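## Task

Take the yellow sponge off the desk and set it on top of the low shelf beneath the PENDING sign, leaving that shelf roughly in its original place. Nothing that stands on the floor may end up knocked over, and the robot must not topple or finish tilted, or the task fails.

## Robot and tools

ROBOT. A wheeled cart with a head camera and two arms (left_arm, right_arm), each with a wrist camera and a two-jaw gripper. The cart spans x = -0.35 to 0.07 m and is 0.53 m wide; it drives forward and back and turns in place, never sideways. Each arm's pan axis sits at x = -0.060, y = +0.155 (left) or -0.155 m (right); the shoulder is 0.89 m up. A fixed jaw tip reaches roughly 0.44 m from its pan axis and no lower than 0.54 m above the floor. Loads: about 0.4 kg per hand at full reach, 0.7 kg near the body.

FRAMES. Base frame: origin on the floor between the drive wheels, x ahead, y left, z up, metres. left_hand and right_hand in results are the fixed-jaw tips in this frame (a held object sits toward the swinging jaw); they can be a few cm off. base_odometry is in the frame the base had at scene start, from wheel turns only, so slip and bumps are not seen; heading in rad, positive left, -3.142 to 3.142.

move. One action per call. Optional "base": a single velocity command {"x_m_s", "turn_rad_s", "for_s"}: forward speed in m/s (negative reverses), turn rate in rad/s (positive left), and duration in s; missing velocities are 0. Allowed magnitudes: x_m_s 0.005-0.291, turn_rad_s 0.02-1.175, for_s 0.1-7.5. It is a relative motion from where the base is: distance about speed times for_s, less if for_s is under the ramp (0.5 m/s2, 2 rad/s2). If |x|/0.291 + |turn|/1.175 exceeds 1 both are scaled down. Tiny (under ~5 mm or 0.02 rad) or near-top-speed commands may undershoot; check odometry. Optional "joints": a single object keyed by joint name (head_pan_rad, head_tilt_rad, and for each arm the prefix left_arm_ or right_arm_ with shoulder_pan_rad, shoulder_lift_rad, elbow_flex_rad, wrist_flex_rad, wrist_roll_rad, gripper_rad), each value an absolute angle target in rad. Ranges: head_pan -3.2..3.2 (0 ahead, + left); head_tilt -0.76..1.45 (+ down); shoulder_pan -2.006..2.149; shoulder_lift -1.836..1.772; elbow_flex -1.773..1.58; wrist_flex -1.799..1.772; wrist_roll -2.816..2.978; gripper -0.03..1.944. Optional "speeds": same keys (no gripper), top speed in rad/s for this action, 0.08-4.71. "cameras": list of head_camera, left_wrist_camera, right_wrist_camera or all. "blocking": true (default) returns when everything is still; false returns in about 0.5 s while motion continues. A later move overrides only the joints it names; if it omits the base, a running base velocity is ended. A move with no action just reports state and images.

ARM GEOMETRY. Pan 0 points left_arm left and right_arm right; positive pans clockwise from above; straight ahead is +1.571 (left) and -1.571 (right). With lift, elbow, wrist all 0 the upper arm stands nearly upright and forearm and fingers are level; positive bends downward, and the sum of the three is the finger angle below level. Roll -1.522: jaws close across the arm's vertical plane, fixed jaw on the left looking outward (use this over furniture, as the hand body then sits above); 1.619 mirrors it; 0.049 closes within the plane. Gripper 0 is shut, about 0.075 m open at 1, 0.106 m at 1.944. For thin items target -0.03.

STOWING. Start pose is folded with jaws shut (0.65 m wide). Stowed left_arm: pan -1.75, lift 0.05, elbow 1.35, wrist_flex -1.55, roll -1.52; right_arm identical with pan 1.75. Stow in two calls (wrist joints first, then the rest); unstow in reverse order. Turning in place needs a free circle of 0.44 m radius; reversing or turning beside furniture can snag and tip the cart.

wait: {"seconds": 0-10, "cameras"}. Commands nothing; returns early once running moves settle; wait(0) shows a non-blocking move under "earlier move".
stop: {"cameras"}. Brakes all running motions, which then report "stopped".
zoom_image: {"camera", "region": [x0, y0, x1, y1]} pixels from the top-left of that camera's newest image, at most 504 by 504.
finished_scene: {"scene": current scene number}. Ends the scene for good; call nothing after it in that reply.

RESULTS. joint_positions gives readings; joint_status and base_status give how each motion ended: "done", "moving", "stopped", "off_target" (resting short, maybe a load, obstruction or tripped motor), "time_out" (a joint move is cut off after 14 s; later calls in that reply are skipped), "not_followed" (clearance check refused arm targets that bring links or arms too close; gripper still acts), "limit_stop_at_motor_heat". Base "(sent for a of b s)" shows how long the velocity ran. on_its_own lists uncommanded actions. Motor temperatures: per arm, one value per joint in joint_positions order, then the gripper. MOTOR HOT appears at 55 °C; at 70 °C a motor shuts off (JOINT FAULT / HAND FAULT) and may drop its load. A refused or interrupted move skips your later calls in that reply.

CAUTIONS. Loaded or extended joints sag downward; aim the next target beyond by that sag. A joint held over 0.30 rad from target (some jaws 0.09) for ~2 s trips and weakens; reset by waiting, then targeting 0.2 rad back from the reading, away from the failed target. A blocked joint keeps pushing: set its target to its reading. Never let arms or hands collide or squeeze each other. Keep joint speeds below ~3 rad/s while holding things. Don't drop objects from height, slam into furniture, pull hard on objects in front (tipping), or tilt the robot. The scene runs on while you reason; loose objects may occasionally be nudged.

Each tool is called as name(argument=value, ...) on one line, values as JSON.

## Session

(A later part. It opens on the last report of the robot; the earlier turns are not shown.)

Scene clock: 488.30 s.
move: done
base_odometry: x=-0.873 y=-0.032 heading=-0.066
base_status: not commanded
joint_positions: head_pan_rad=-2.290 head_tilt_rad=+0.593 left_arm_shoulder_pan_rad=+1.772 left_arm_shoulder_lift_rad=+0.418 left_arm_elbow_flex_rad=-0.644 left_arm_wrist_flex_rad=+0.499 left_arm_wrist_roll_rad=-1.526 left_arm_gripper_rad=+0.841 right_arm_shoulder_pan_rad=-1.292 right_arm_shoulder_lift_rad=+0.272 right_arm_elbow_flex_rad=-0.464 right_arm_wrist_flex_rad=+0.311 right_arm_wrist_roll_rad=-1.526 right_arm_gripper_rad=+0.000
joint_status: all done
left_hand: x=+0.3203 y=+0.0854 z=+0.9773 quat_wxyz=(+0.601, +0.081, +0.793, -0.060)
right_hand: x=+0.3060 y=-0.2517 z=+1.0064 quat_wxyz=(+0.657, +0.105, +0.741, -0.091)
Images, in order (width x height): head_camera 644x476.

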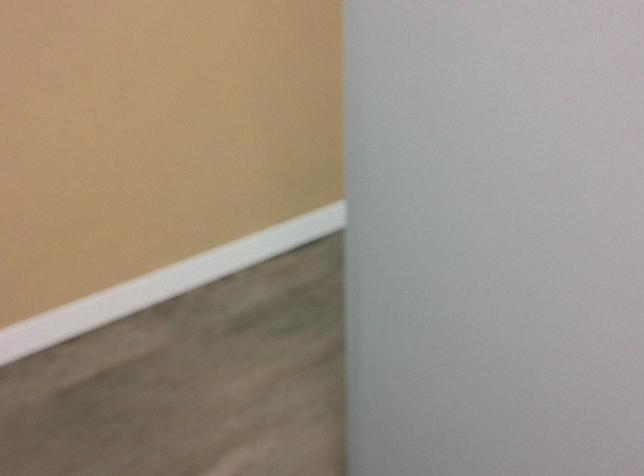

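move(joints={"left_arm_shoulder_lift_rad":-0.8,"left_arm_elbow_flex_rad":0.85,"left_arm_wrist_flex_rad":0.2,"right_arm_shoulder_lift_rad":-0.8,"right_arm_elbow_flex_rad":0.85,"right_arm_wrist_flex_rad":0.2,"head_pan_rad":0}, speeds={"left_arm_shoulder_lift_rad":0.8,"left_arm_elbow_flex_rad":1.0,"left_arm_wrist_flex_rad":0.3}, base={"x_m_s":0.12,"for_s":0.8})

move(base={"turn_rad_s":-0.6,"for_s":2.62}, cameras=["head_camera"])

move(joints={"head_pan_rad":-0.9,"head_tilt_rad":0.6}, cameras=["head_camera"])

Scene clock: 520.33 s.
move: done
base_odometry: x=-0.776 y=-0.039 heading=-0.069
base_status: done (sent for 0.8 of 0.8 s)
joint_positions: head_pan_rad=-0.011 head_tilt_rad=+0.593 left_arm_shoulder_pan_rad=+1.773 left_arm_shoulder_lift_rad=-0.766 left_arm_elbow_flex_rad=+0.856 left_arm_wrist_flex_rad=+0.217 left_arm_wrist_roll_rad=-1.526 left_arm_gripper_rad=+0.841 right_arm_shoulder_pan_rad=-1.294 right_arm_shoulder_lift_rad=-0.768 right_arm_elbow_flex_rad=+0.856 right_arm_wrist_flex_rad=+0.215 right_arm_wrist_roll_rad=-1.526 right_arm_gripper_rad=+0.000
joint_status: all done
left_hand: x=+0.1965 y=+0.1102 z=+0.9389 quat_wxyz=(+0.588, +0.083, +0.803, -0.059)
right_hand: x=+0.1925 y=-0.2188 z=+0.9395 quat_wxyz=(+0.587, +0.113, +0.798, -0.081)
pictures: none

Scene clock: 523.60 s.
move: done
base_odometry: x=-0.777 y=-0.039 heading=-1.646
base_status: done (sent for 2.63 of 2.63 s)
joint_positions: head_pan_rad=-0.011 head_tilt_rad=+0.593 left_arm_shoulder_pan_rad=+1.776 left_arm_shoulder_lift_rad=-0.768 left_arm_elbow_flex_rad=+0.856 left_arm_wrist_flex_rad=+0.217 left_arm_wrist_roll_rad=-1.526 left_arm_gripper_rad=+0.841 right_arm_shoulder_pan_rad=-1.291 right_arm_shoulder_lift_rad=-0.769 right_arm_elbow_flex_rad=+0.856 right_arm_wrist_flex_rad=+0.215 right_arm_wrist_roll_rad=-1.526 right_arm_gripper_rad=+0.000
joint_status: not commanded
left_hand: x=+0.1963 y=+0.1094 z=+0.9392 quat_wxyz=(+0.588, +0.084, +0.802, -0.060)
right_hand: x=+0.1923 y=-0.2196 z=+0.9399 quat_wxyz=(+0.587, +0.114, +0.797, -0.082)
Images, in order (width x height): head_camera 644x476.

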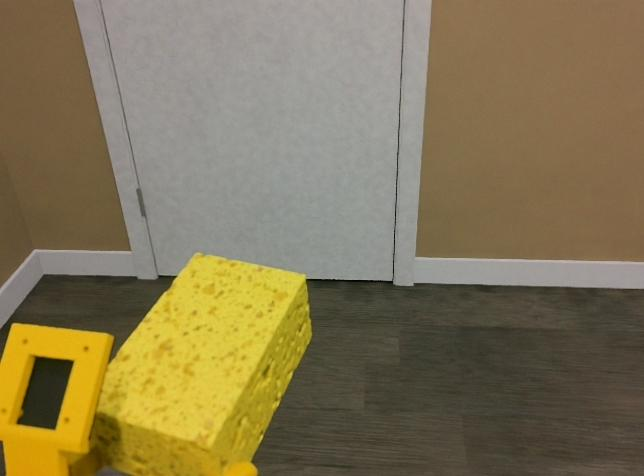

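Scene clock: 525.00 s.
move: done
base_odometry: x=-0.777 y=-0.039 heading=-1.646
base_status: not commanded
joint_positions: head_pan_rad=-0.891 head_tilt_rad=+0.593 left_arm_shoulder_pan_rad=+1.776 left_arm_shoulder_lift_rad=-0.768 left_arm_elbow_flex_rad=+0.856 left_arm_wrist_flex_rad=+0.217 left_arm_wrist_roll_rad=-1.526 left_arm_gripper_rad=+0.841 right_arm_shoulder_pan_rad=-1.291 right_arm_shoulder_lift_rad=-0.769 right_arm_elbow_flex_rad=+0.856 right_arm_wrist_flex_rad=+0.215 right_arm_wrist_roll_rad=-1.526 right_arm_gripper_rad=+0.000
joint_status: all done
left_hand: x=+0.1963 y=+0.1094 z=+0.9392 quat_wxyz=(+0.588, +0.084, +0.802, -0.060)
right_hand: x=+0.1923 y=-0.2196 z=+0.9399 quat_wxyz=(+0.587, +0.114, +0.797, -0.082)
Images, in order (width x height): head_camera 644x476.

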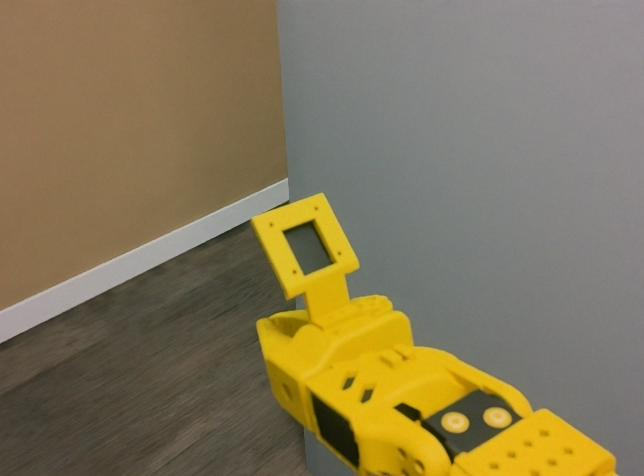

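move(base={"x_m_s":0.25,"for_s":4.0}, joints={"head_pan_rad":-1.2})

move(base={"turn_rad_s":-0.6,"for_s":2.62}, joints={"head_pan_rad":0,"head_tilt_rad":0.4}, cameras=["head_camera"])

move(joints={"head_pan_rad":-0.7}, cameras=["head_camera"])

Scene clock: 541.53 s.
move: done
base_odometry: x=-0.854 y=-1.037 heading=-1.645
base_status: done (sent for 4 of 4 s)
joint_positions: head_pan_rad=-1.191 head_tilt_rad=+0.593 left_arm_shoulder_pan_rad=+1.780 left_arm_shoulder_lift_rad=-0.768 left_arm_elbow_flex_rad=+0.856 left_arm_wrist_flex_rad=+0.217 left_arm_wrist_roll_rad=-1.526 left_arm_gripper_rad=+0.841 right_arm_shoulder_pan_rad=-1.292 right_arm_shoulder_lift_rad=-0.771 right_arm_elbow_flex_rad=+0.856 right_arm_wrist_flex_rad=+0.215 right_arm_wrist_roll_rad=-1.526 right_arm_gripper_rad=+0.000
joint_status: all done
left_hand: x=+0.1962 y=+0.1086 z=+0.9392 quat_wxyz=(+0.588, +0.085, +0.802, -0.061)
right_hand: x=+0.1923 y=-0.2192 z=+0.9402 quat_wxyz=(+0.588, +0.113, +0.797, -0.081)
pictures: none

Scene clock: 544.83 s.
move: done
base_odometry: x=-0.853 y=-1.036 heading=+3.057
base_status: done (sent for 2.63 of 2.63 s)
joint_positions: head_pan_rad=-0.011 head_tilt_rad=+0.413 left_arm_shoulder_pan_rad=+1.778 left_arm_shoulder_lift_rad=-0.768 left_arm_elbow_flex_rad=+0.856 left_arm_wrist_flex_rad=+0.217 left_arm_wrist_roll_rad=-1.526 left_arm_gripper_rad=+0.841 right_arm_shoulder_pan_rad=-1.292 right_arm_shoulder_lift_rad=-0.771 right_arm_elbow_flex_rad=+0.856 right_arm_wrist_flex_rad=+0.215 right_arm_wrist_roll_rad=-1.526 right_arm_gripper_rad=+0.000
joint_status: all done
left_hand: x=+0.1962 y=+0.1090 z=+0.9392 quat_wxyz=(+0.588, +0.085, +0.802, -0.060)
right_hand: x=+0.1923 y=-0.2192 z=+0.9402 quat_wxyz=(+0.588, +0.113, +0.797, -0.081)
Images, in order (width x height): head_camera 644x476.

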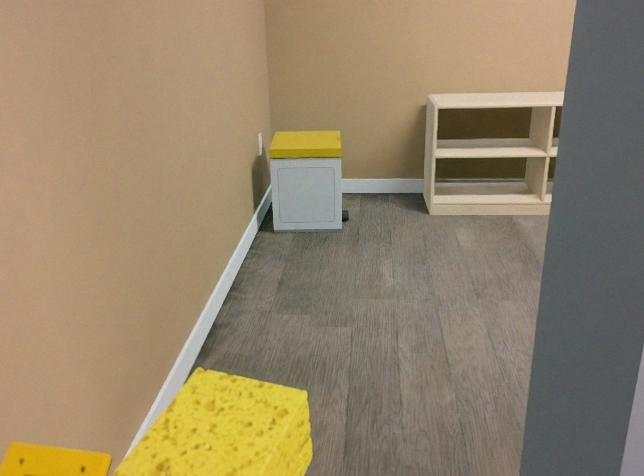

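Scene clock: 546.10 s.
move: done
base_odometry: x=-0.853 y=-1.036 heading=+3.057
base_status: not commanded
joint_positions: head_pan_rad=-0.690 head_tilt_rad=+0.413 left_arm_shoulder_pan_rad=+1.778 left_arm_shoulder_lift_rad=-0.768 left_arm_elbow_flex_rad=+0.856 left_arm_wrist_flex_rad=+0.217 left_arm_wrist_roll_rad=-1.526 left_arm_gripper_rad=+0.841 right_arm_shoulder_pan_rad=-1.292 right_arm_shoulder_lift_rad=-0.771 right_arm_elbow_flex_rad=+0.856 right_arm_wrist_flex_rad=+0.215 right_arm_wrist_roll_rad=-1.526 right_arm_gripper_rad=+0.000
joint_status: all done
left_hand: x=+0.1962 y=+0.1090 z=+0.9392 quat_wxyz=(+0.588, +0.085, +0.802, -0.060)
right_hand: x=+0.1923 y=-0.2192 z=+0.9402 quat_wxyz=(+0.588, +0.113, +0.797, -0.081)
Images, in order (width x height): head_camera 644x476.

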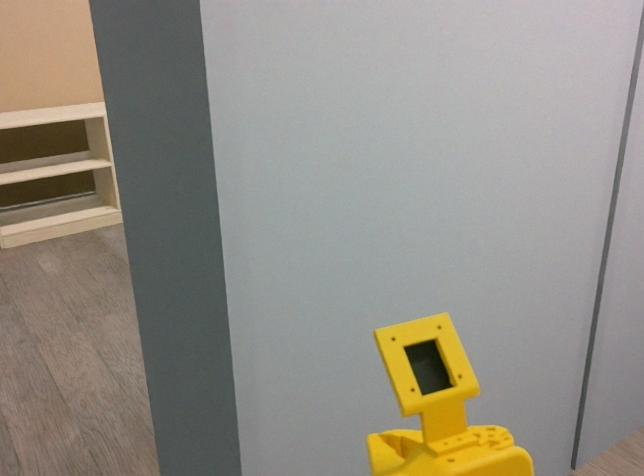

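move(base={"turn_rad_s":-0.3,"for_s":0.25}, joints={"head_pan_rad":0,"head_tilt_rad":0.3})

move(base={"x_m_s":0.26,"for_s":5.2}, cameras=["head_camera"])

move(joints={"head_pan_rad":-0.6,"head_tilt_rad":0.1}, cameras=["head_camera"])

Scene clock: 557.43 s.
move: done
base_odometry: x=-0.853 y=-1.036 heading=+2.975
base_status: done (sent for 0.27 of 0.27 s)
joint_positions: head_pan_rad=-0.011 head_tilt_rad=+0.313 left_arm_shoulder_pan_rad=+1.778 left_arm_shoulder_lift_rad=-0.768 left_arm_elbow_flex_rad=+0.856 left_arm_wrist_flex_rad=+0.217 left_arm_wrist_roll_rad=-1.526 left_arm_gripper_rad=+0.841 right_arm_shoulder_pan_rad=-1.292 right_arm_shoulder_lift_rad=-0.771 right_arm_elbow_flex_rad=+0.856 right_arm_wrist_flex_rad=+0.215 right_arm_wrist_roll_rad=-1.526 right_arm_gripper_rad=+0.000
joint_status: all done
left_hand: x=+0.1962 y=+0.1090 z=+0.9392 quat_wxyz=(+0.588, +0.085, +0.802, -0.060)
right_hand: x=+0.1923 y=-0.2192 z=+0.9402 quat_wxyz=(+0.588, +0.113, +0.797, -0.081)
pictures: none

Scene clock: 563.70 s.
move: done
base_odometry: x=-2.188 y=-0.815 heading=+2.976
base_status: done (sent for 5.2 of 5.2 s)
joint_positions: head_pan_rad=-0.011 head_tilt_rad=+0.312 left_arm_shoulder_pan_rad=+1.780 left_arm_shoulder_lift_rad=-0.768 left_arm_elbow_flex_rad=+0.856 left_arm_wrist_flex_rad=+0.217 left_arm_wrist_roll_rad=-1.526 left_arm_gripper_rad=+0.841 right_arm_shoulder_pan_rad=-1.292 right_arm_shoulder_lift_rad=-0.771 right_arm_elbow_flex_rad=+0.856 right_arm_wrist_flex_rad=+0.215 right_arm_wrist_roll_rad=-1.526 right_arm_gripper_rad=+0.000
joint_status: not commanded
left_hand: x=+0.1962 y=+0.1086 z=+0.9392 quat_wxyz=(+0.588, +0.085, +0.802, -0.061)
right_hand: x=+0.1923 y=-0.2192 z=+0.9402 quat_wxyz=(+0.588, +0.113, +0.797, -0.081)
Images, in order (width x height): head_camera 644x476.

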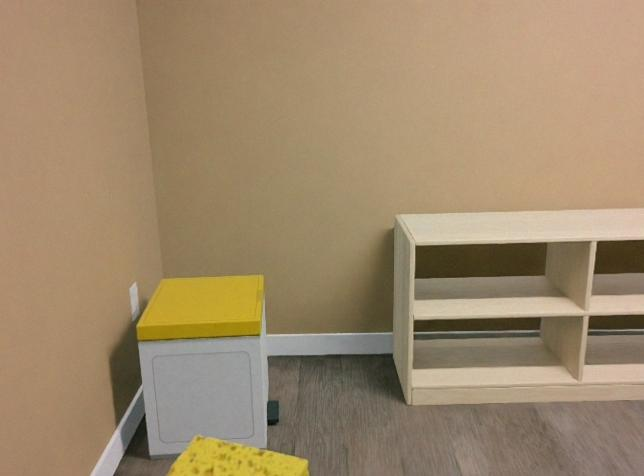

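Scene clock: 564.90 s.
move: done
base_odometry: x=-2.188 y=-0.815 heading=+2.976
base_status: not commanded
joint_positions: head_pan_rad=-0.591 head_tilt_rad=+0.111 left_arm_shoulder_pan_rad=+1.780 left_arm_shoulder_lift_rad=-0.768 left_arm_elbow_flex_rad=+0.856 left_arm_wrist_flex_rad=+0.217 left_arm_wrist_roll_rad=-1.526 left_arm_gripper_rad=+0.841 right_arm_shoulder_pan_rad=-1.292 right_arm_shoulder_lift_rad=-0.771 right_arm_elbow_flex_rad=+0.856 right_arm_wrist_flex_rad=+0.215 right_arm_wrist_roll_rad=-1.526 right_arm_gripper_rad=+0.000
joint_status: all done
left_hand: x=+0.1962 y=+0.1086 z=+0.9392 quat_wxyz=(+0.588, +0.085, +0.802, -0.061)
right_hand: x=+0.1923 y=-0.2192 z=+0.9402 quat_wxyz=(+0.588, +0.113, +0.797, -0.081)
Images, in order (width x height): head_camera 644x476.

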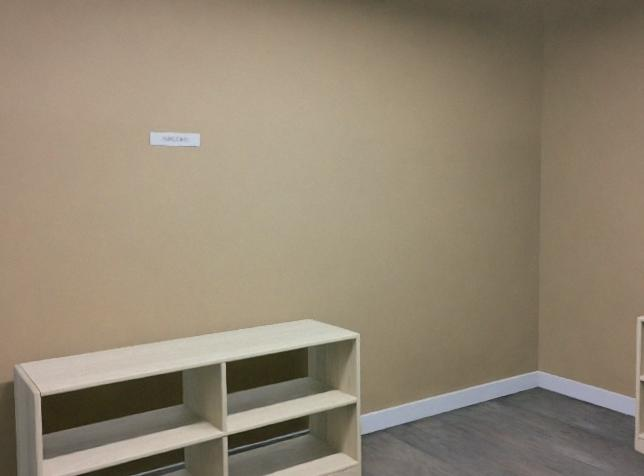

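Another shelf exists at right; read sign.

zoom_image(camera="head_camera", region=[125, 110, 225, 170])

move(joints={"head_pan_rad":-1.3}, cameras=["head_camera"])

Scaled by 5.040.

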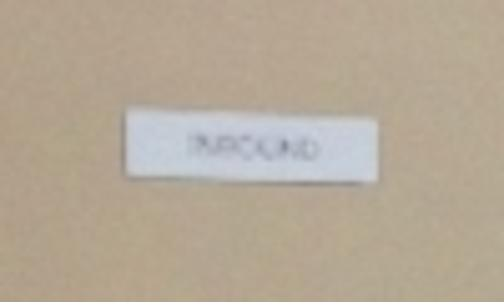

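Scene clock: 571.33 s.
move: done
base_odometry: x=-2.188 y=-0.815 heading=+2.976
base_status: not commanded
joint_positions: head_pan_rad=-1.290 head_tilt_rad=+0.111 left_arm_shoulder_pan_rad=+1.780 left_arm_shoulder_lift_rad=-0.768 left_arm_elbow_flex_rad=+0.856 left_arm_wrist_flex_rad=+0.217 left_arm_wrist_roll_rad=-1.526 left_arm_gripper_rad=+0.841 right_arm_shoulder_pan_rad=-1.292 right_arm_shoulder_lift_rad=-0.771 right_arm_elbow_flex_rad=+0.856 right_arm_wrist_flex_rad=+0.215 right_arm_wrist_roll_rad=-1.526 right_arm_gripper_rad=+0.000
joint_status: all done
left_hand: x=+0.1962 y=+0.1086 z=+0.9392 quat_wxyz=(+0.588, +0.085, +0.802, -0.061)
right_hand: x=+0.1923 y=-0.2192 z=+0.9402 quat_wxyz=(+0.588, +0.113, +0.797, -0.081)
Images, in order (width x height): head_camera 644x476.

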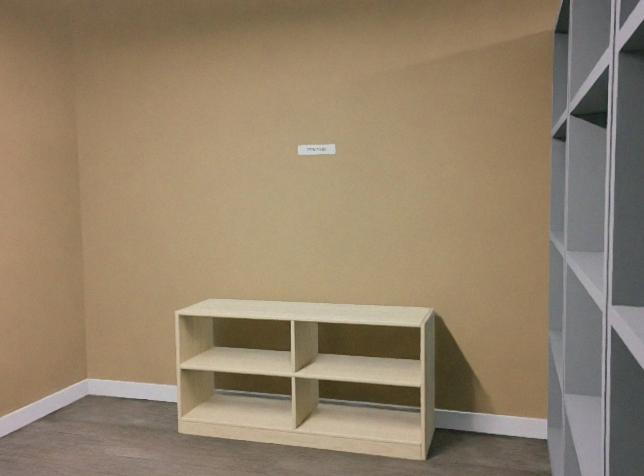

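zoom_image(camera="head_camera", region=[287, 130, 347, 166])

Scaled by 8.400.

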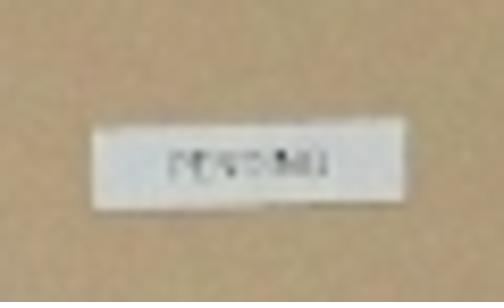

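move(base={"x_m_s":0.19,"turn_rad_s":-0.38,"for_s":3.4}, joints={"head_pan_rad":0,"head_tilt_rad":0.4}, cameras=["head_camera"])

Scene clock: 598.63 s.
Motor temperatures (°C): left_arm=[28 30 28 29 29 38] | right_arm=[29 27 27 27 28 27]
move: done
base_odometry: x=-2.584 y=-0.363 heading=+1.685
base_status: done (sent for 3.4 of 3.4 s)
joint_positions: head_pan_rad=-0.011 head_tilt_rad=+0.393 left_arm_shoulder_pan_rad=+1.776 left_arm_shoulder_lift_rad=-0.770 left_arm_elbow_flex_rad=+0.856 left_arm_wrist_flex_rad=+0.217 left_arm_wrist_roll_rad=-1.526 left_arm_gripper_rad=+0.841 right_arm_shoulder_pan_rad=-1.298 right_arm_shoulder_lift_rad=-0.771 right_arm_elbow_flex_rad=+0.856 right_arm_wrist_flex_rad=+0.215 right_arm_wrist_roll_rad=-1.526 right_arm_gripper_rad=+0.000
joint_status: all done
left_hand: x=+0.1962 y=+0.1094 z=+0.9396 quat_wxyz=(+0.589, +0.084, +0.802, -0.060)
right_hand: x=+0.1927 y=-0.2176 z=+0.9402 quat_wxyz=(+0.588, +0.111, +0.797, -0.079)
Images, in order (width x height): head_camera 644x476.

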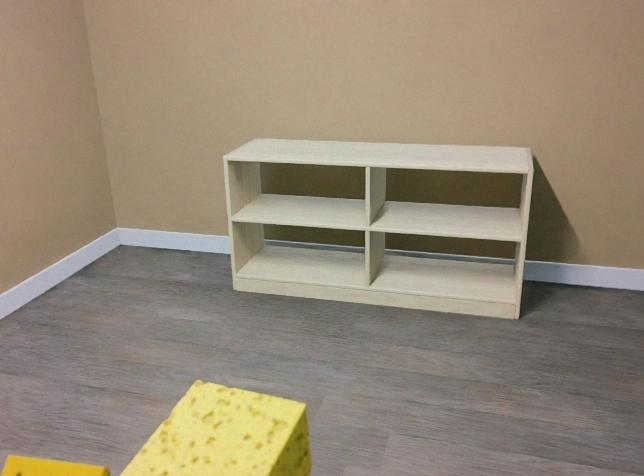

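move(base={"x_m_s":0.27,"for_s":5.2})

move(base={"turn_rad_s":-0.4,"for_s":0.45}, joints={"head_tilt_rad":0.7}, cameras=["head_camera"])

Scene clock: 614.10 s.
move: done
base_odometry: x=-2.746 y=+1.032 heading=+1.685
base_status: done (sent for 5.2 of 5.2 s)
joint_positions: head_pan_rad=-0.011 head_tilt_rad=+0.393 left_arm_shoulder_pan_rad=+1.780 left_arm_shoulder_lift_rad=-0.770 left_arm_elbow_flex_rad=+0.856 left_arm_wrist_flex_rad=+0.217 left_arm_wrist_roll_rad=-1.526 left_arm_gripper_rad=+0.841 right_arm_shoulder_pan_rad=-1.292 right_arm_shoulder_lift_rad=-0.771 right_arm_elbow_flex_rad=+0.856 right_arm_wrist_flex_rad=+0.215 right_arm_wrist_roll_rad=-1.526 right_arm_gripper_rad=+0.000
joint_status: not commanded
left_hand: x=+0.1961 y=+0.1086 z=+0.9396 quat_wxyz=(+0.589, +0.085, +0.801, -0.061)
right_hand: x=+0.1923 y=-0.2192 z=+0.9402 quat_wxyz=(+0.588, +0.113, +0.797, -0.081)
pictures: none

Scene clock: 615.13 s.
move: done
base_odometry: x=-2.746 y=+1.032 heading=+1.498
base_status: done (sent for 0.47 of 0.47 s)
joint_positions: head_pan_rad=-0.011 head_tilt_rad=+0.693 left_arm_shoulder_pan_rad=+1.778 left_arm_shoulder_lift_rad=-0.770 left_arm_elbow_flex_rad=+0.856 left_arm_wrist_flex_rad=+0.217 left_arm_wrist_roll_rad=-1.526 left_arm_gripper_rad=+0.841 right_arm_shoulder_pan_rad=-1.291 right_arm_shoulder_lift_rad=-0.771 right_arm_elbow_flex_rad=+0.856 right_arm_wrist_flex_rad=+0.215 right_arm_wrist_roll_rad=-1.526 right_arm_gripper_rad=+0.000
joint_status: all done
left_hand: x=+0.1962 y=+0.1090 z=+0.9396 quat_wxyz=(+0.589, +0.085, +0.801, -0.060)
right_hand: x=+0.1922 y=-0.2195 z=+0.9402 quat_wxyz=(+0.588, +0.114, +0.797, -0.082)
Images, in order (width x height): head_camera 644x476.

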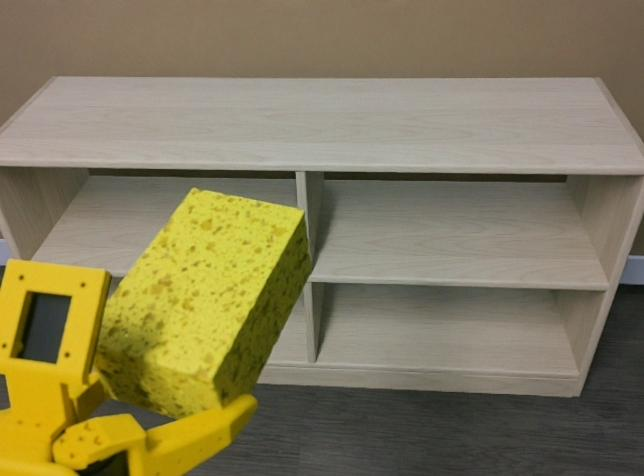

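move(base={"x_m_s":0.2,"for_s":3.0}, joints={"head_tilt_rad":1.4,"left_arm_shoulder_pan_rad":1.55}, cameras=["head_camera"])

Scene clock: 623.87 s.
move: done
base_odometry: x=-2.702 y=+1.630 heading=+1.499
base_status: done (sent for 3 of 3 s)
joint_positions: head_pan_rad=-0.011 head_tilt_rad=+1.395 left_arm_shoulder_pan_rad=+1.554 left_arm_shoulder_lift_rad=-0.770 left_arm_elbow_flex_rad=+0.856 left_arm_wrist_flex_rad=+0.217 left_arm_wrist_roll_rad=-1.526 left_arm_gripper_rad=+0.841 right_arm_shoulder_pan_rad=-1.292 right_arm_shoulder_lift_rad=-0.771 right_arm_elbow_flex_rad=+0.856 right_arm_wrist_flex_rad=+0.215 right_arm_wrist_roll_rad=-1.526 right_arm_gripper_rad=+0.000
joint_status: all done
left_hand: x=+0.2000 y=+0.1671 z=+0.9396 quat_wxyz=(+0.592, -0.005, +0.806, +0.006)
right_hand: x=+0.1923 y=-0.2192 z=+0.9402 quat_wxyz=(+0.588, +0.113, +0.797, -0.081)
Images, in order (width x height): head_camera 644x476.

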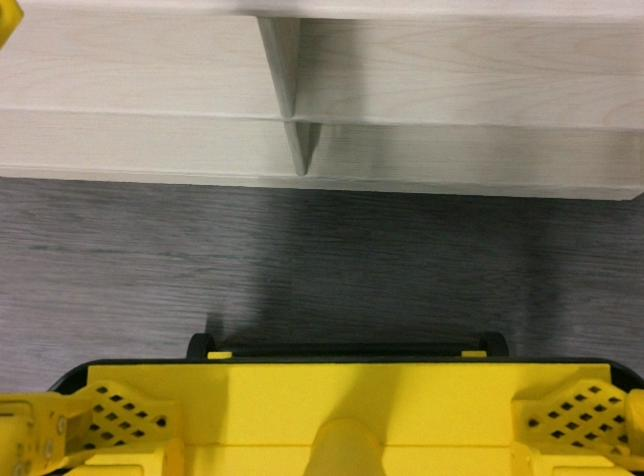

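move(base={"x_m_s":0.12,"for_s":1.9})

move(joints={"left_arm_shoulder_lift_rad":1.3,"left_arm_elbow_flex_rad":-0.4,"left_arm_wrist_flex_rad":-0.58,"head_tilt_rad":0.9,"head_pan_rad":0.2}, speeds={"left_arm_shoulder_lift_rad":0.8,"left_arm_elbow_flex_rad":0.49,"left_arm_wrist_flex_rad":0.31}, cameras=["head_camera"])

move(joints={"left_arm_shoulder_lift_rad":1.6,"left_arm_elbow_flex_rad":-0.36,"left_arm_wrist_flex_rad":-0.85}, speeds={"left_arm_shoulder_lift_rad":0.3,"left_arm_elbow_flex_rad":0.1,"left_arm_wrist_flex_rad":0.28}, cameras=["head_camera","left_wrist_camera"])

Scene clock: 639.13 s.
move: done
base_odometry: x=-2.686 y=+1.858 heading=+1.499
base_status: done (sent for 1.9 of 1.9 s)
joint_positions: head_pan_rad=-0.011 head_tilt_rad=+1.395 left_arm_shoulder_pan_rad=+1.554 left_arm_shoulder_lift_rad=-0.770 left_arm_elbow_flex_rad=+0.856 left_arm_wrist_flex_rad=+0.217 left_arm_wrist_roll_rad=-1.526 left_arm_gripper_rad=+0.841 right_arm_shoulder_pan_rad=-1.292 right_arm_shoulder_lift_rad=-0.771 right_arm_elbow_flex_rad=+0.856 right_arm_wrist_flex_rad=+0.215 right_arm_wrist_roll_rad=-1.526 right_arm_gripper_rad=+0.000
joint_status: not commanded
left_hand: x=+0.2000 y=+0.1671 z=+0.9396 quat_wxyz=(+0.592, -0.005, +0.806, +0.006)
right_hand: x=+0.1923 y=-0.2192 z=+0.9402 quat_wxyz=(+0.588, +0.113, +0.797, -0.081)
pictures: none

Scene clock: 642.43 s.
move: done
base_odometry: x=-2.686 y=+1.858 heading=+1.499
base_status: not commanded
joint_positions: head_pan_rad=+0.189 head_tilt_rad=+0.914 left_arm_shoulder_pan_rad=+1.554 left_arm_shoulder_lift_rad=+1.318 left_arm_elbow_flex_rad=-0.366 left_arm_wrist_flex_rad=-0.563 left_arm_wrist_roll_rad=-1.526 left_arm_gripper_rad=+0.841 right_arm_shoulder_pan_rad=-1.292 right_arm_shoulder_lift_rad=-0.771 right_arm_elbow_flex_rad=+0.856 right_arm_wrist_flex_rad=+0.215 right_arm_wrist_roll_rad=-1.526 right_arm_gripper_rad=+0.000
joint_status: all done
left_hand: x=+0.3171 y=+0.1690 z=+0.7270 quat_wxyz=(+0.557, -0.006, +0.831, +0.006)
right_hand: x=+0.1923 y=-0.2192 z=+0.9402 quat_wxyz=(+0.588, +0.113, +0.797, -0.081)
Images, in order (width x height): head_camera 644x476.

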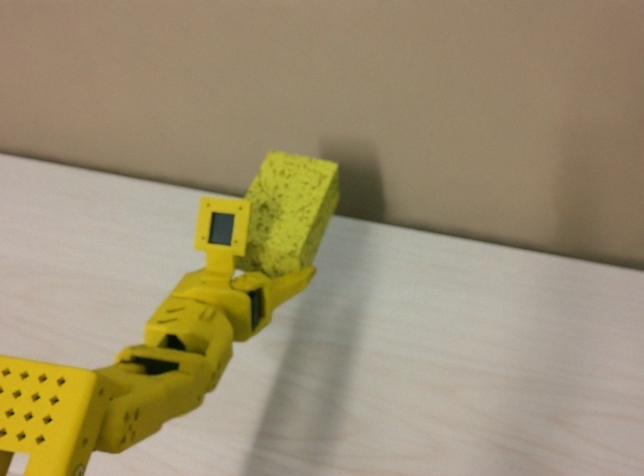

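Scene clock: 643.90 s.
move: done
base_odometry: x=-2.686 y=+1.858 heading=+1.499
base_status: not commanded
joint_positions: head_pan_rad=+0.189 head_tilt_rad=+0.914 left_arm_shoulder_pan_rad=+1.554 left_arm_shoulder_lift_rad=+1.613 left_arm_elbow_flex_rad=-0.358 left_arm_wrist_flex_rad=-0.833 left_arm_wrist_roll_rad=-1.526 left_arm_gripper_rad=+0.841 right_arm_shoulder_pan_rad=-1.292 right_arm_shoulder_lift_rad=-0.771 right_arm_elbow_flex_rad=+0.856 right_arm_wrist_flex_rad=+0.215 right_arm_wrist_roll_rad=-1.526 right_arm_gripper_rad=+0.000
joint_status: all done
left_hand: x=+0.2748 y=+0.1683 z=+0.6688 quat_wxyz=(+0.543, -0.006, +0.839, +0.005)
right_hand: x=+0.1923 y=-0.2192 z=+0.9402 quat_wxyz=(+0.588, +0.113, +0.797, -0.081)
Images, in order (width x height): head_camera 644x476, left_wrist_camera 644x476.

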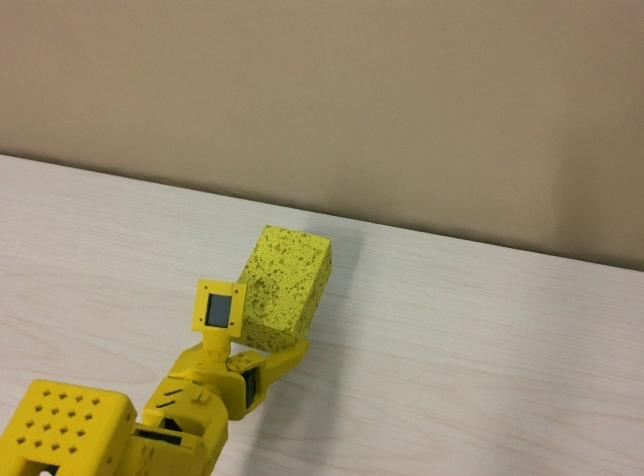

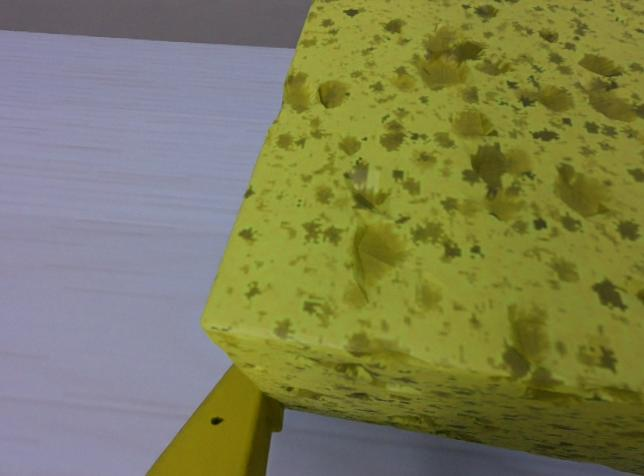

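move(joints={"left_arm_shoulder_lift_rad":1.7,"left_arm_elbow_flex_rad":-0.25,"left_arm_wrist_flex_rad":-0.98}, speeds={"left_arm_shoulder_lift_rad":0.2,"left_arm_elbow_flex_rad":0.2,"left_arm_wrist_flex_rad":0.25})

move(joints={"left_arm_elbow_flex_rad":-0.15,"left_arm_wrist_flex_rad":-0.98}, speeds={"left_arm_elbow_flex_rad":0.1}, cameras=["head_camera"])

Scene clock: 651.63 s.
move: done
base_odometry: x=-2.686 y=+1.858 heading=+1.499
base_status: not commanded
joint_positions: head_pan_rad=+0.189 head_tilt_rad=+0.914 left_arm_shoulder_pan_rad=+1.554 left_arm_shoulder_lift_rad=+1.709 left_arm_elbow_flex_rad=-0.251 left_arm_wrist_flex_rad=-0.963 left_arm_wrist_roll_rad=-1.526 left_arm_gripper_rad=+0.841 right_arm_shoulder_pan_rad=-1.292 right_arm_shoulder_lift_rad=-0.771 right_arm_elbow_flex_rad=+0.856 right_arm_wrist_flex_rad=+0.215 right_arm_wrist_roll_rad=-1.526 right_arm_gripper_rad=+0.000
joint_status: all done
left_hand: x=+0.2393 y=+0.1677 z=+0.6408 quat_wxyz=(+0.512, -0.006, +0.859, +0.005)
right_hand: x=+0.1923 y=-0.2192 z=+0.9402 quat_wxyz=(+0.588, +0.113, +0.797, -0.081)
pictures: none

Scene clock: 653.03 s.
move: done
base_odometry: x=-2.686 y=+1.858 heading=+1.499
base_status: not commanded
joint_positions: head_pan_rad=+0.189 head_tilt_rad=+0.914 left_arm_shoulder_pan_rad=+1.554 left_arm_shoulder_lift_rad=+1.709 left_arm_elbow_flex_rad=-0.154 left_arm_wrist_flex_rad=-0.969 left_arm_wrist_roll_rad=-1.526 left_arm_gripper_rad=+0.841 right_arm_shoulder_pan_rad=-1.292 right_arm_shoulder_lift_rad=-0.771 right_arm_elbow_flex_rad=+0.856 right_arm_wrist_flex_rad=+0.215 right_arm_wrist_roll_rad=-1.526 right_arm_gripper_rad=+0.000
joint_status: all done
left_hand: x=+0.2188 y=+0.1674 z=+0.6270 quat_wxyz=(+0.473, -0.006, +0.881, +0.005)
right_hand: x=+0.1923 y=-0.2192 z=+0.9402 quat_wxyz=(+0.588, +0.113, +0.797, -0.081)
Images, in order (width x height): head_camera 644x476.

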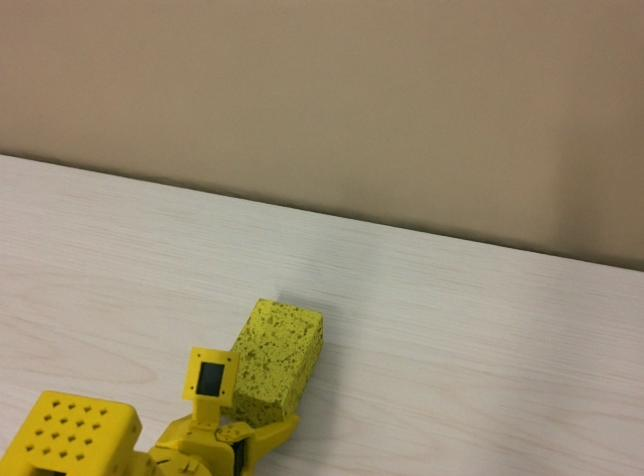

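move(joints={"left_arm_wrist_flex_rad":-0.74}, speeds={"left_arm_wrist_flex_rad":0.12}, cameras=["head_camera","left_wrist_camera"])

Scene clock: 658.33 s.
move: off_target
base_odometry: x=-2.686 y=+1.858 heading=+1.499
base_status: not commanded
joint_positions: head_pan_rad=+0.189 head_tilt_rad=+0.914 left_arm_shoulder_pan_rad=+1.556 left_arm_shoulder_lift_rad=+1.691 left_arm_elbow_flex_rad=-0.162 left_arm_wrist_flex_rad=-0.796 left_arm_wrist_roll_rad=-1.526 left_arm_gripper_rad=+0.841 right_arm_shoulder_pan_rad=-1.292 right_arm_shoulder_lift_rad=-0.771 right_arm_elbow_flex_rad=+0.856 right_arm_wrist_flex_rad=+0.215 right_arm_wrist_roll_rad=-1.526 right_arm_gripper_rad=+0.000
joint_status: left_arm_wrist_flex_rad off_target (ended at -0.796, target -0.740)
left_hand: x=+0.2086 y=+0.1668 z=+0.6106 quat_wxyz=(+0.407, -0.005, +0.914, +0.004)
right_hand: x=+0.1923 y=-0.2192 z=+0.9402 quat_wxyz=(+0.588, +0.113, +0.797, -0.081)
Images, in order (width x height): head_camera 644x476, left_wrist_camera 644x476.

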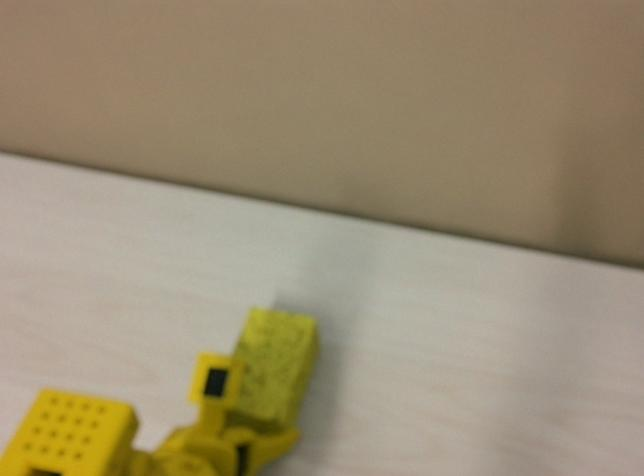

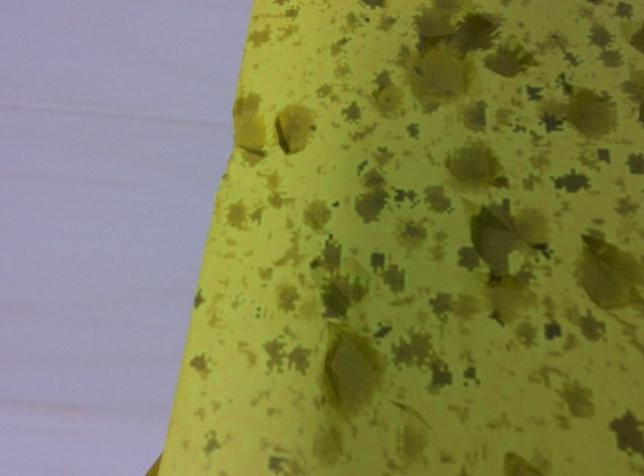

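Touching. Release and back off.

move(joints={"left_arm_gripper_rad":1.3})

move(joints={"left_arm_gripper_rad":1.85})

move(joints={"left_arm_shoulder_lift_rad":1.0,"left_arm_elbow_flex_rad":0.2,"left_arm_wrist_flex_rad":-0.4}, speeds={"left_arm_shoulder_lift_rad":0.7,"left_arm_elbow_flex_rad":0.4,"left_arm_wrist_flex_rad":0.4})

move(base={"x_m_s":-0.15,"for_s":1.6}, cameras=["head_camera"])

Scene clock: 666.47 s.
move: done
base_odometry: x=-2.686 y=+1.858 heading=+1.499
base_status: not commanded
joint_positions: head_pan_rad=+0.189 head_tilt_rad=+0.914 left_arm_shoulder_pan_rad=+1.556 left_arm_shoulder_lift_rad=+1.688 left_arm_elbow_flex_rad=-0.162 left_arm_wrist_flex_rad=-0.791 left_arm_wrist_roll_rad=-1.526 left_arm_gripper_rad=+1.292 right_arm_shoulder_pan_rad=-1.292 right_arm_shoulder_lift_rad=-0.771 right_arm_elbow_flex_rad=+0.856 right_arm_wrist_flex_rad=+0.215 right_arm_wrist_roll_rad=-1.526 right_arm_gripper_rad=+0.000
joint_status: all done
left_hand: x=+0.2090 y=+0.1668 z=+0.6107 quat_wxyz=(+0.406, -0.005, +0.914, +0.004)
right_hand: x=+0.1923 y=-0.2192 z=+0.9402 quat_wxyz=(+0.588, +0.113, +0.797, -0.081)
pictures: none

Scene clock: 667.27 s.
move: done
base_odometry: x=-2.686 y=+1.858 heading=+1.499
base_status: not commanded
joint_positions: head_pan_rad=+0.189 head_tilt_rad=+0.914 left_arm_shoulder_pan_rad=+1.556 left_arm_shoulder_lift_rad=+1.688 left_arm_elbow_flex_rad=-0.162 left_arm_wrist_flex_rad=-0.791 left_arm_wrist_roll_rad=-1.526 left_arm_gripper_rad=+1.842 right_arm_shoulder_pan_rad=-1.292 right_arm_shoulder_lift_rad=-0.771 right_arm_elbow_flex_rad=+0.856 right_arm_wrist_flex_rad=+0.215 right_arm_wrist_roll_rad=-1.526 right_arm_gripper_rad=+0.000
joint_status: all done
left_hand: x=+0.2090 y=+0.1668 z=+0.6107 quat_wxyz=(+0.406, -0.005, +0.914, +0.004)
right_hand: x=+0.1923 y=-0.2192 z=+0.9402 quat_wxyz=(+0.588, +0.113, +0.797, -0.081)
pictures: none

Scene clock: 668.83 s.
move: done
base_odometry: x=-2.686 y=+1.858 heading=+1.499
base_status: not commanded
joint_positions: head_pan_rad=+0.189 head_tilt_rad=+0.914 left_arm_shoulder_pan_rad=+1.556 left_arm_shoulder_lift_rad=+1.054 left_arm_elbow_flex_rad=+0.198 left_arm_wrist_flex_rad=-0.401 left_arm_wrist_roll_rad=-1.526 left_arm_gripper_rad=+1.842 right_arm_shoulder_pan_rad=-1.292 right_arm_shoulder_lift_rad=-0.771 right_arm_elbow_flex_rad=+0.856 right_arm_wrist_flex_rad=+0.215 right_arm_wrist_roll_rad=-1.526 right_arm_gripper_rad=+0.000
joint_status: all done
left_hand: x=+0.2347 y=+0.1672 z=+0.6778 quat_wxyz=(+0.352, -0.006, +0.936, +0.003)
right_hand: x=+0.1923 y=-0.2192 z=+0.9402 quat_wxyz=(+0.588, +0.113, +0.797, -0.081)
pictures: none

Scene clock: 671.17 s.
move: done
base_odometry: x=-2.703 y=+1.618 heading=+1.499
base_status: done (sent for 1.6 of 1.6 s)
joint_positions: head_pan_rad=+0.189 head_tilt_rad=+0.914 left_arm_shoulder_pan_rad=+1.556 left_arm_shoulder_lift_rad=+1.054 left_arm_elbow_flex_rad=+0.200 left_arm_wrist_flex_rad=-0.401 left_arm_wrist_roll_rad=-1.526 left_arm_gripper_rad=+1.842 right_arm_shoulder_pan_rad=-1.291 right_arm_shoulder_lift_rad=-0.771 right_arm_elbow_flex_rad=+0.856 right_arm_wrist_flex_rad=+0.215 right_arm_wrist_roll_rad=-1.526 right_arm_gripper_rad=+0.000
joint_status: not commanded
left_hand: x=+0.2343 y=+0.1672 z=+0.6776 quat_wxyz=(+0.351, -0.006, +0.936, +0.003)
right_hand: x=+0.1922 y=-0.2195 z=+0.9402 quat_wxyz=(+0.588, +0.114, +0.797, -0.082)
Images, in order (width x height): head_camera 644x476.

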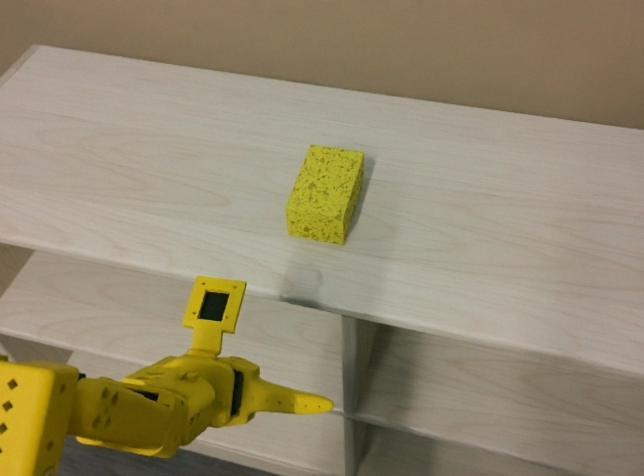

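finished_scene(scene=3)

The scene is finished: the task was done.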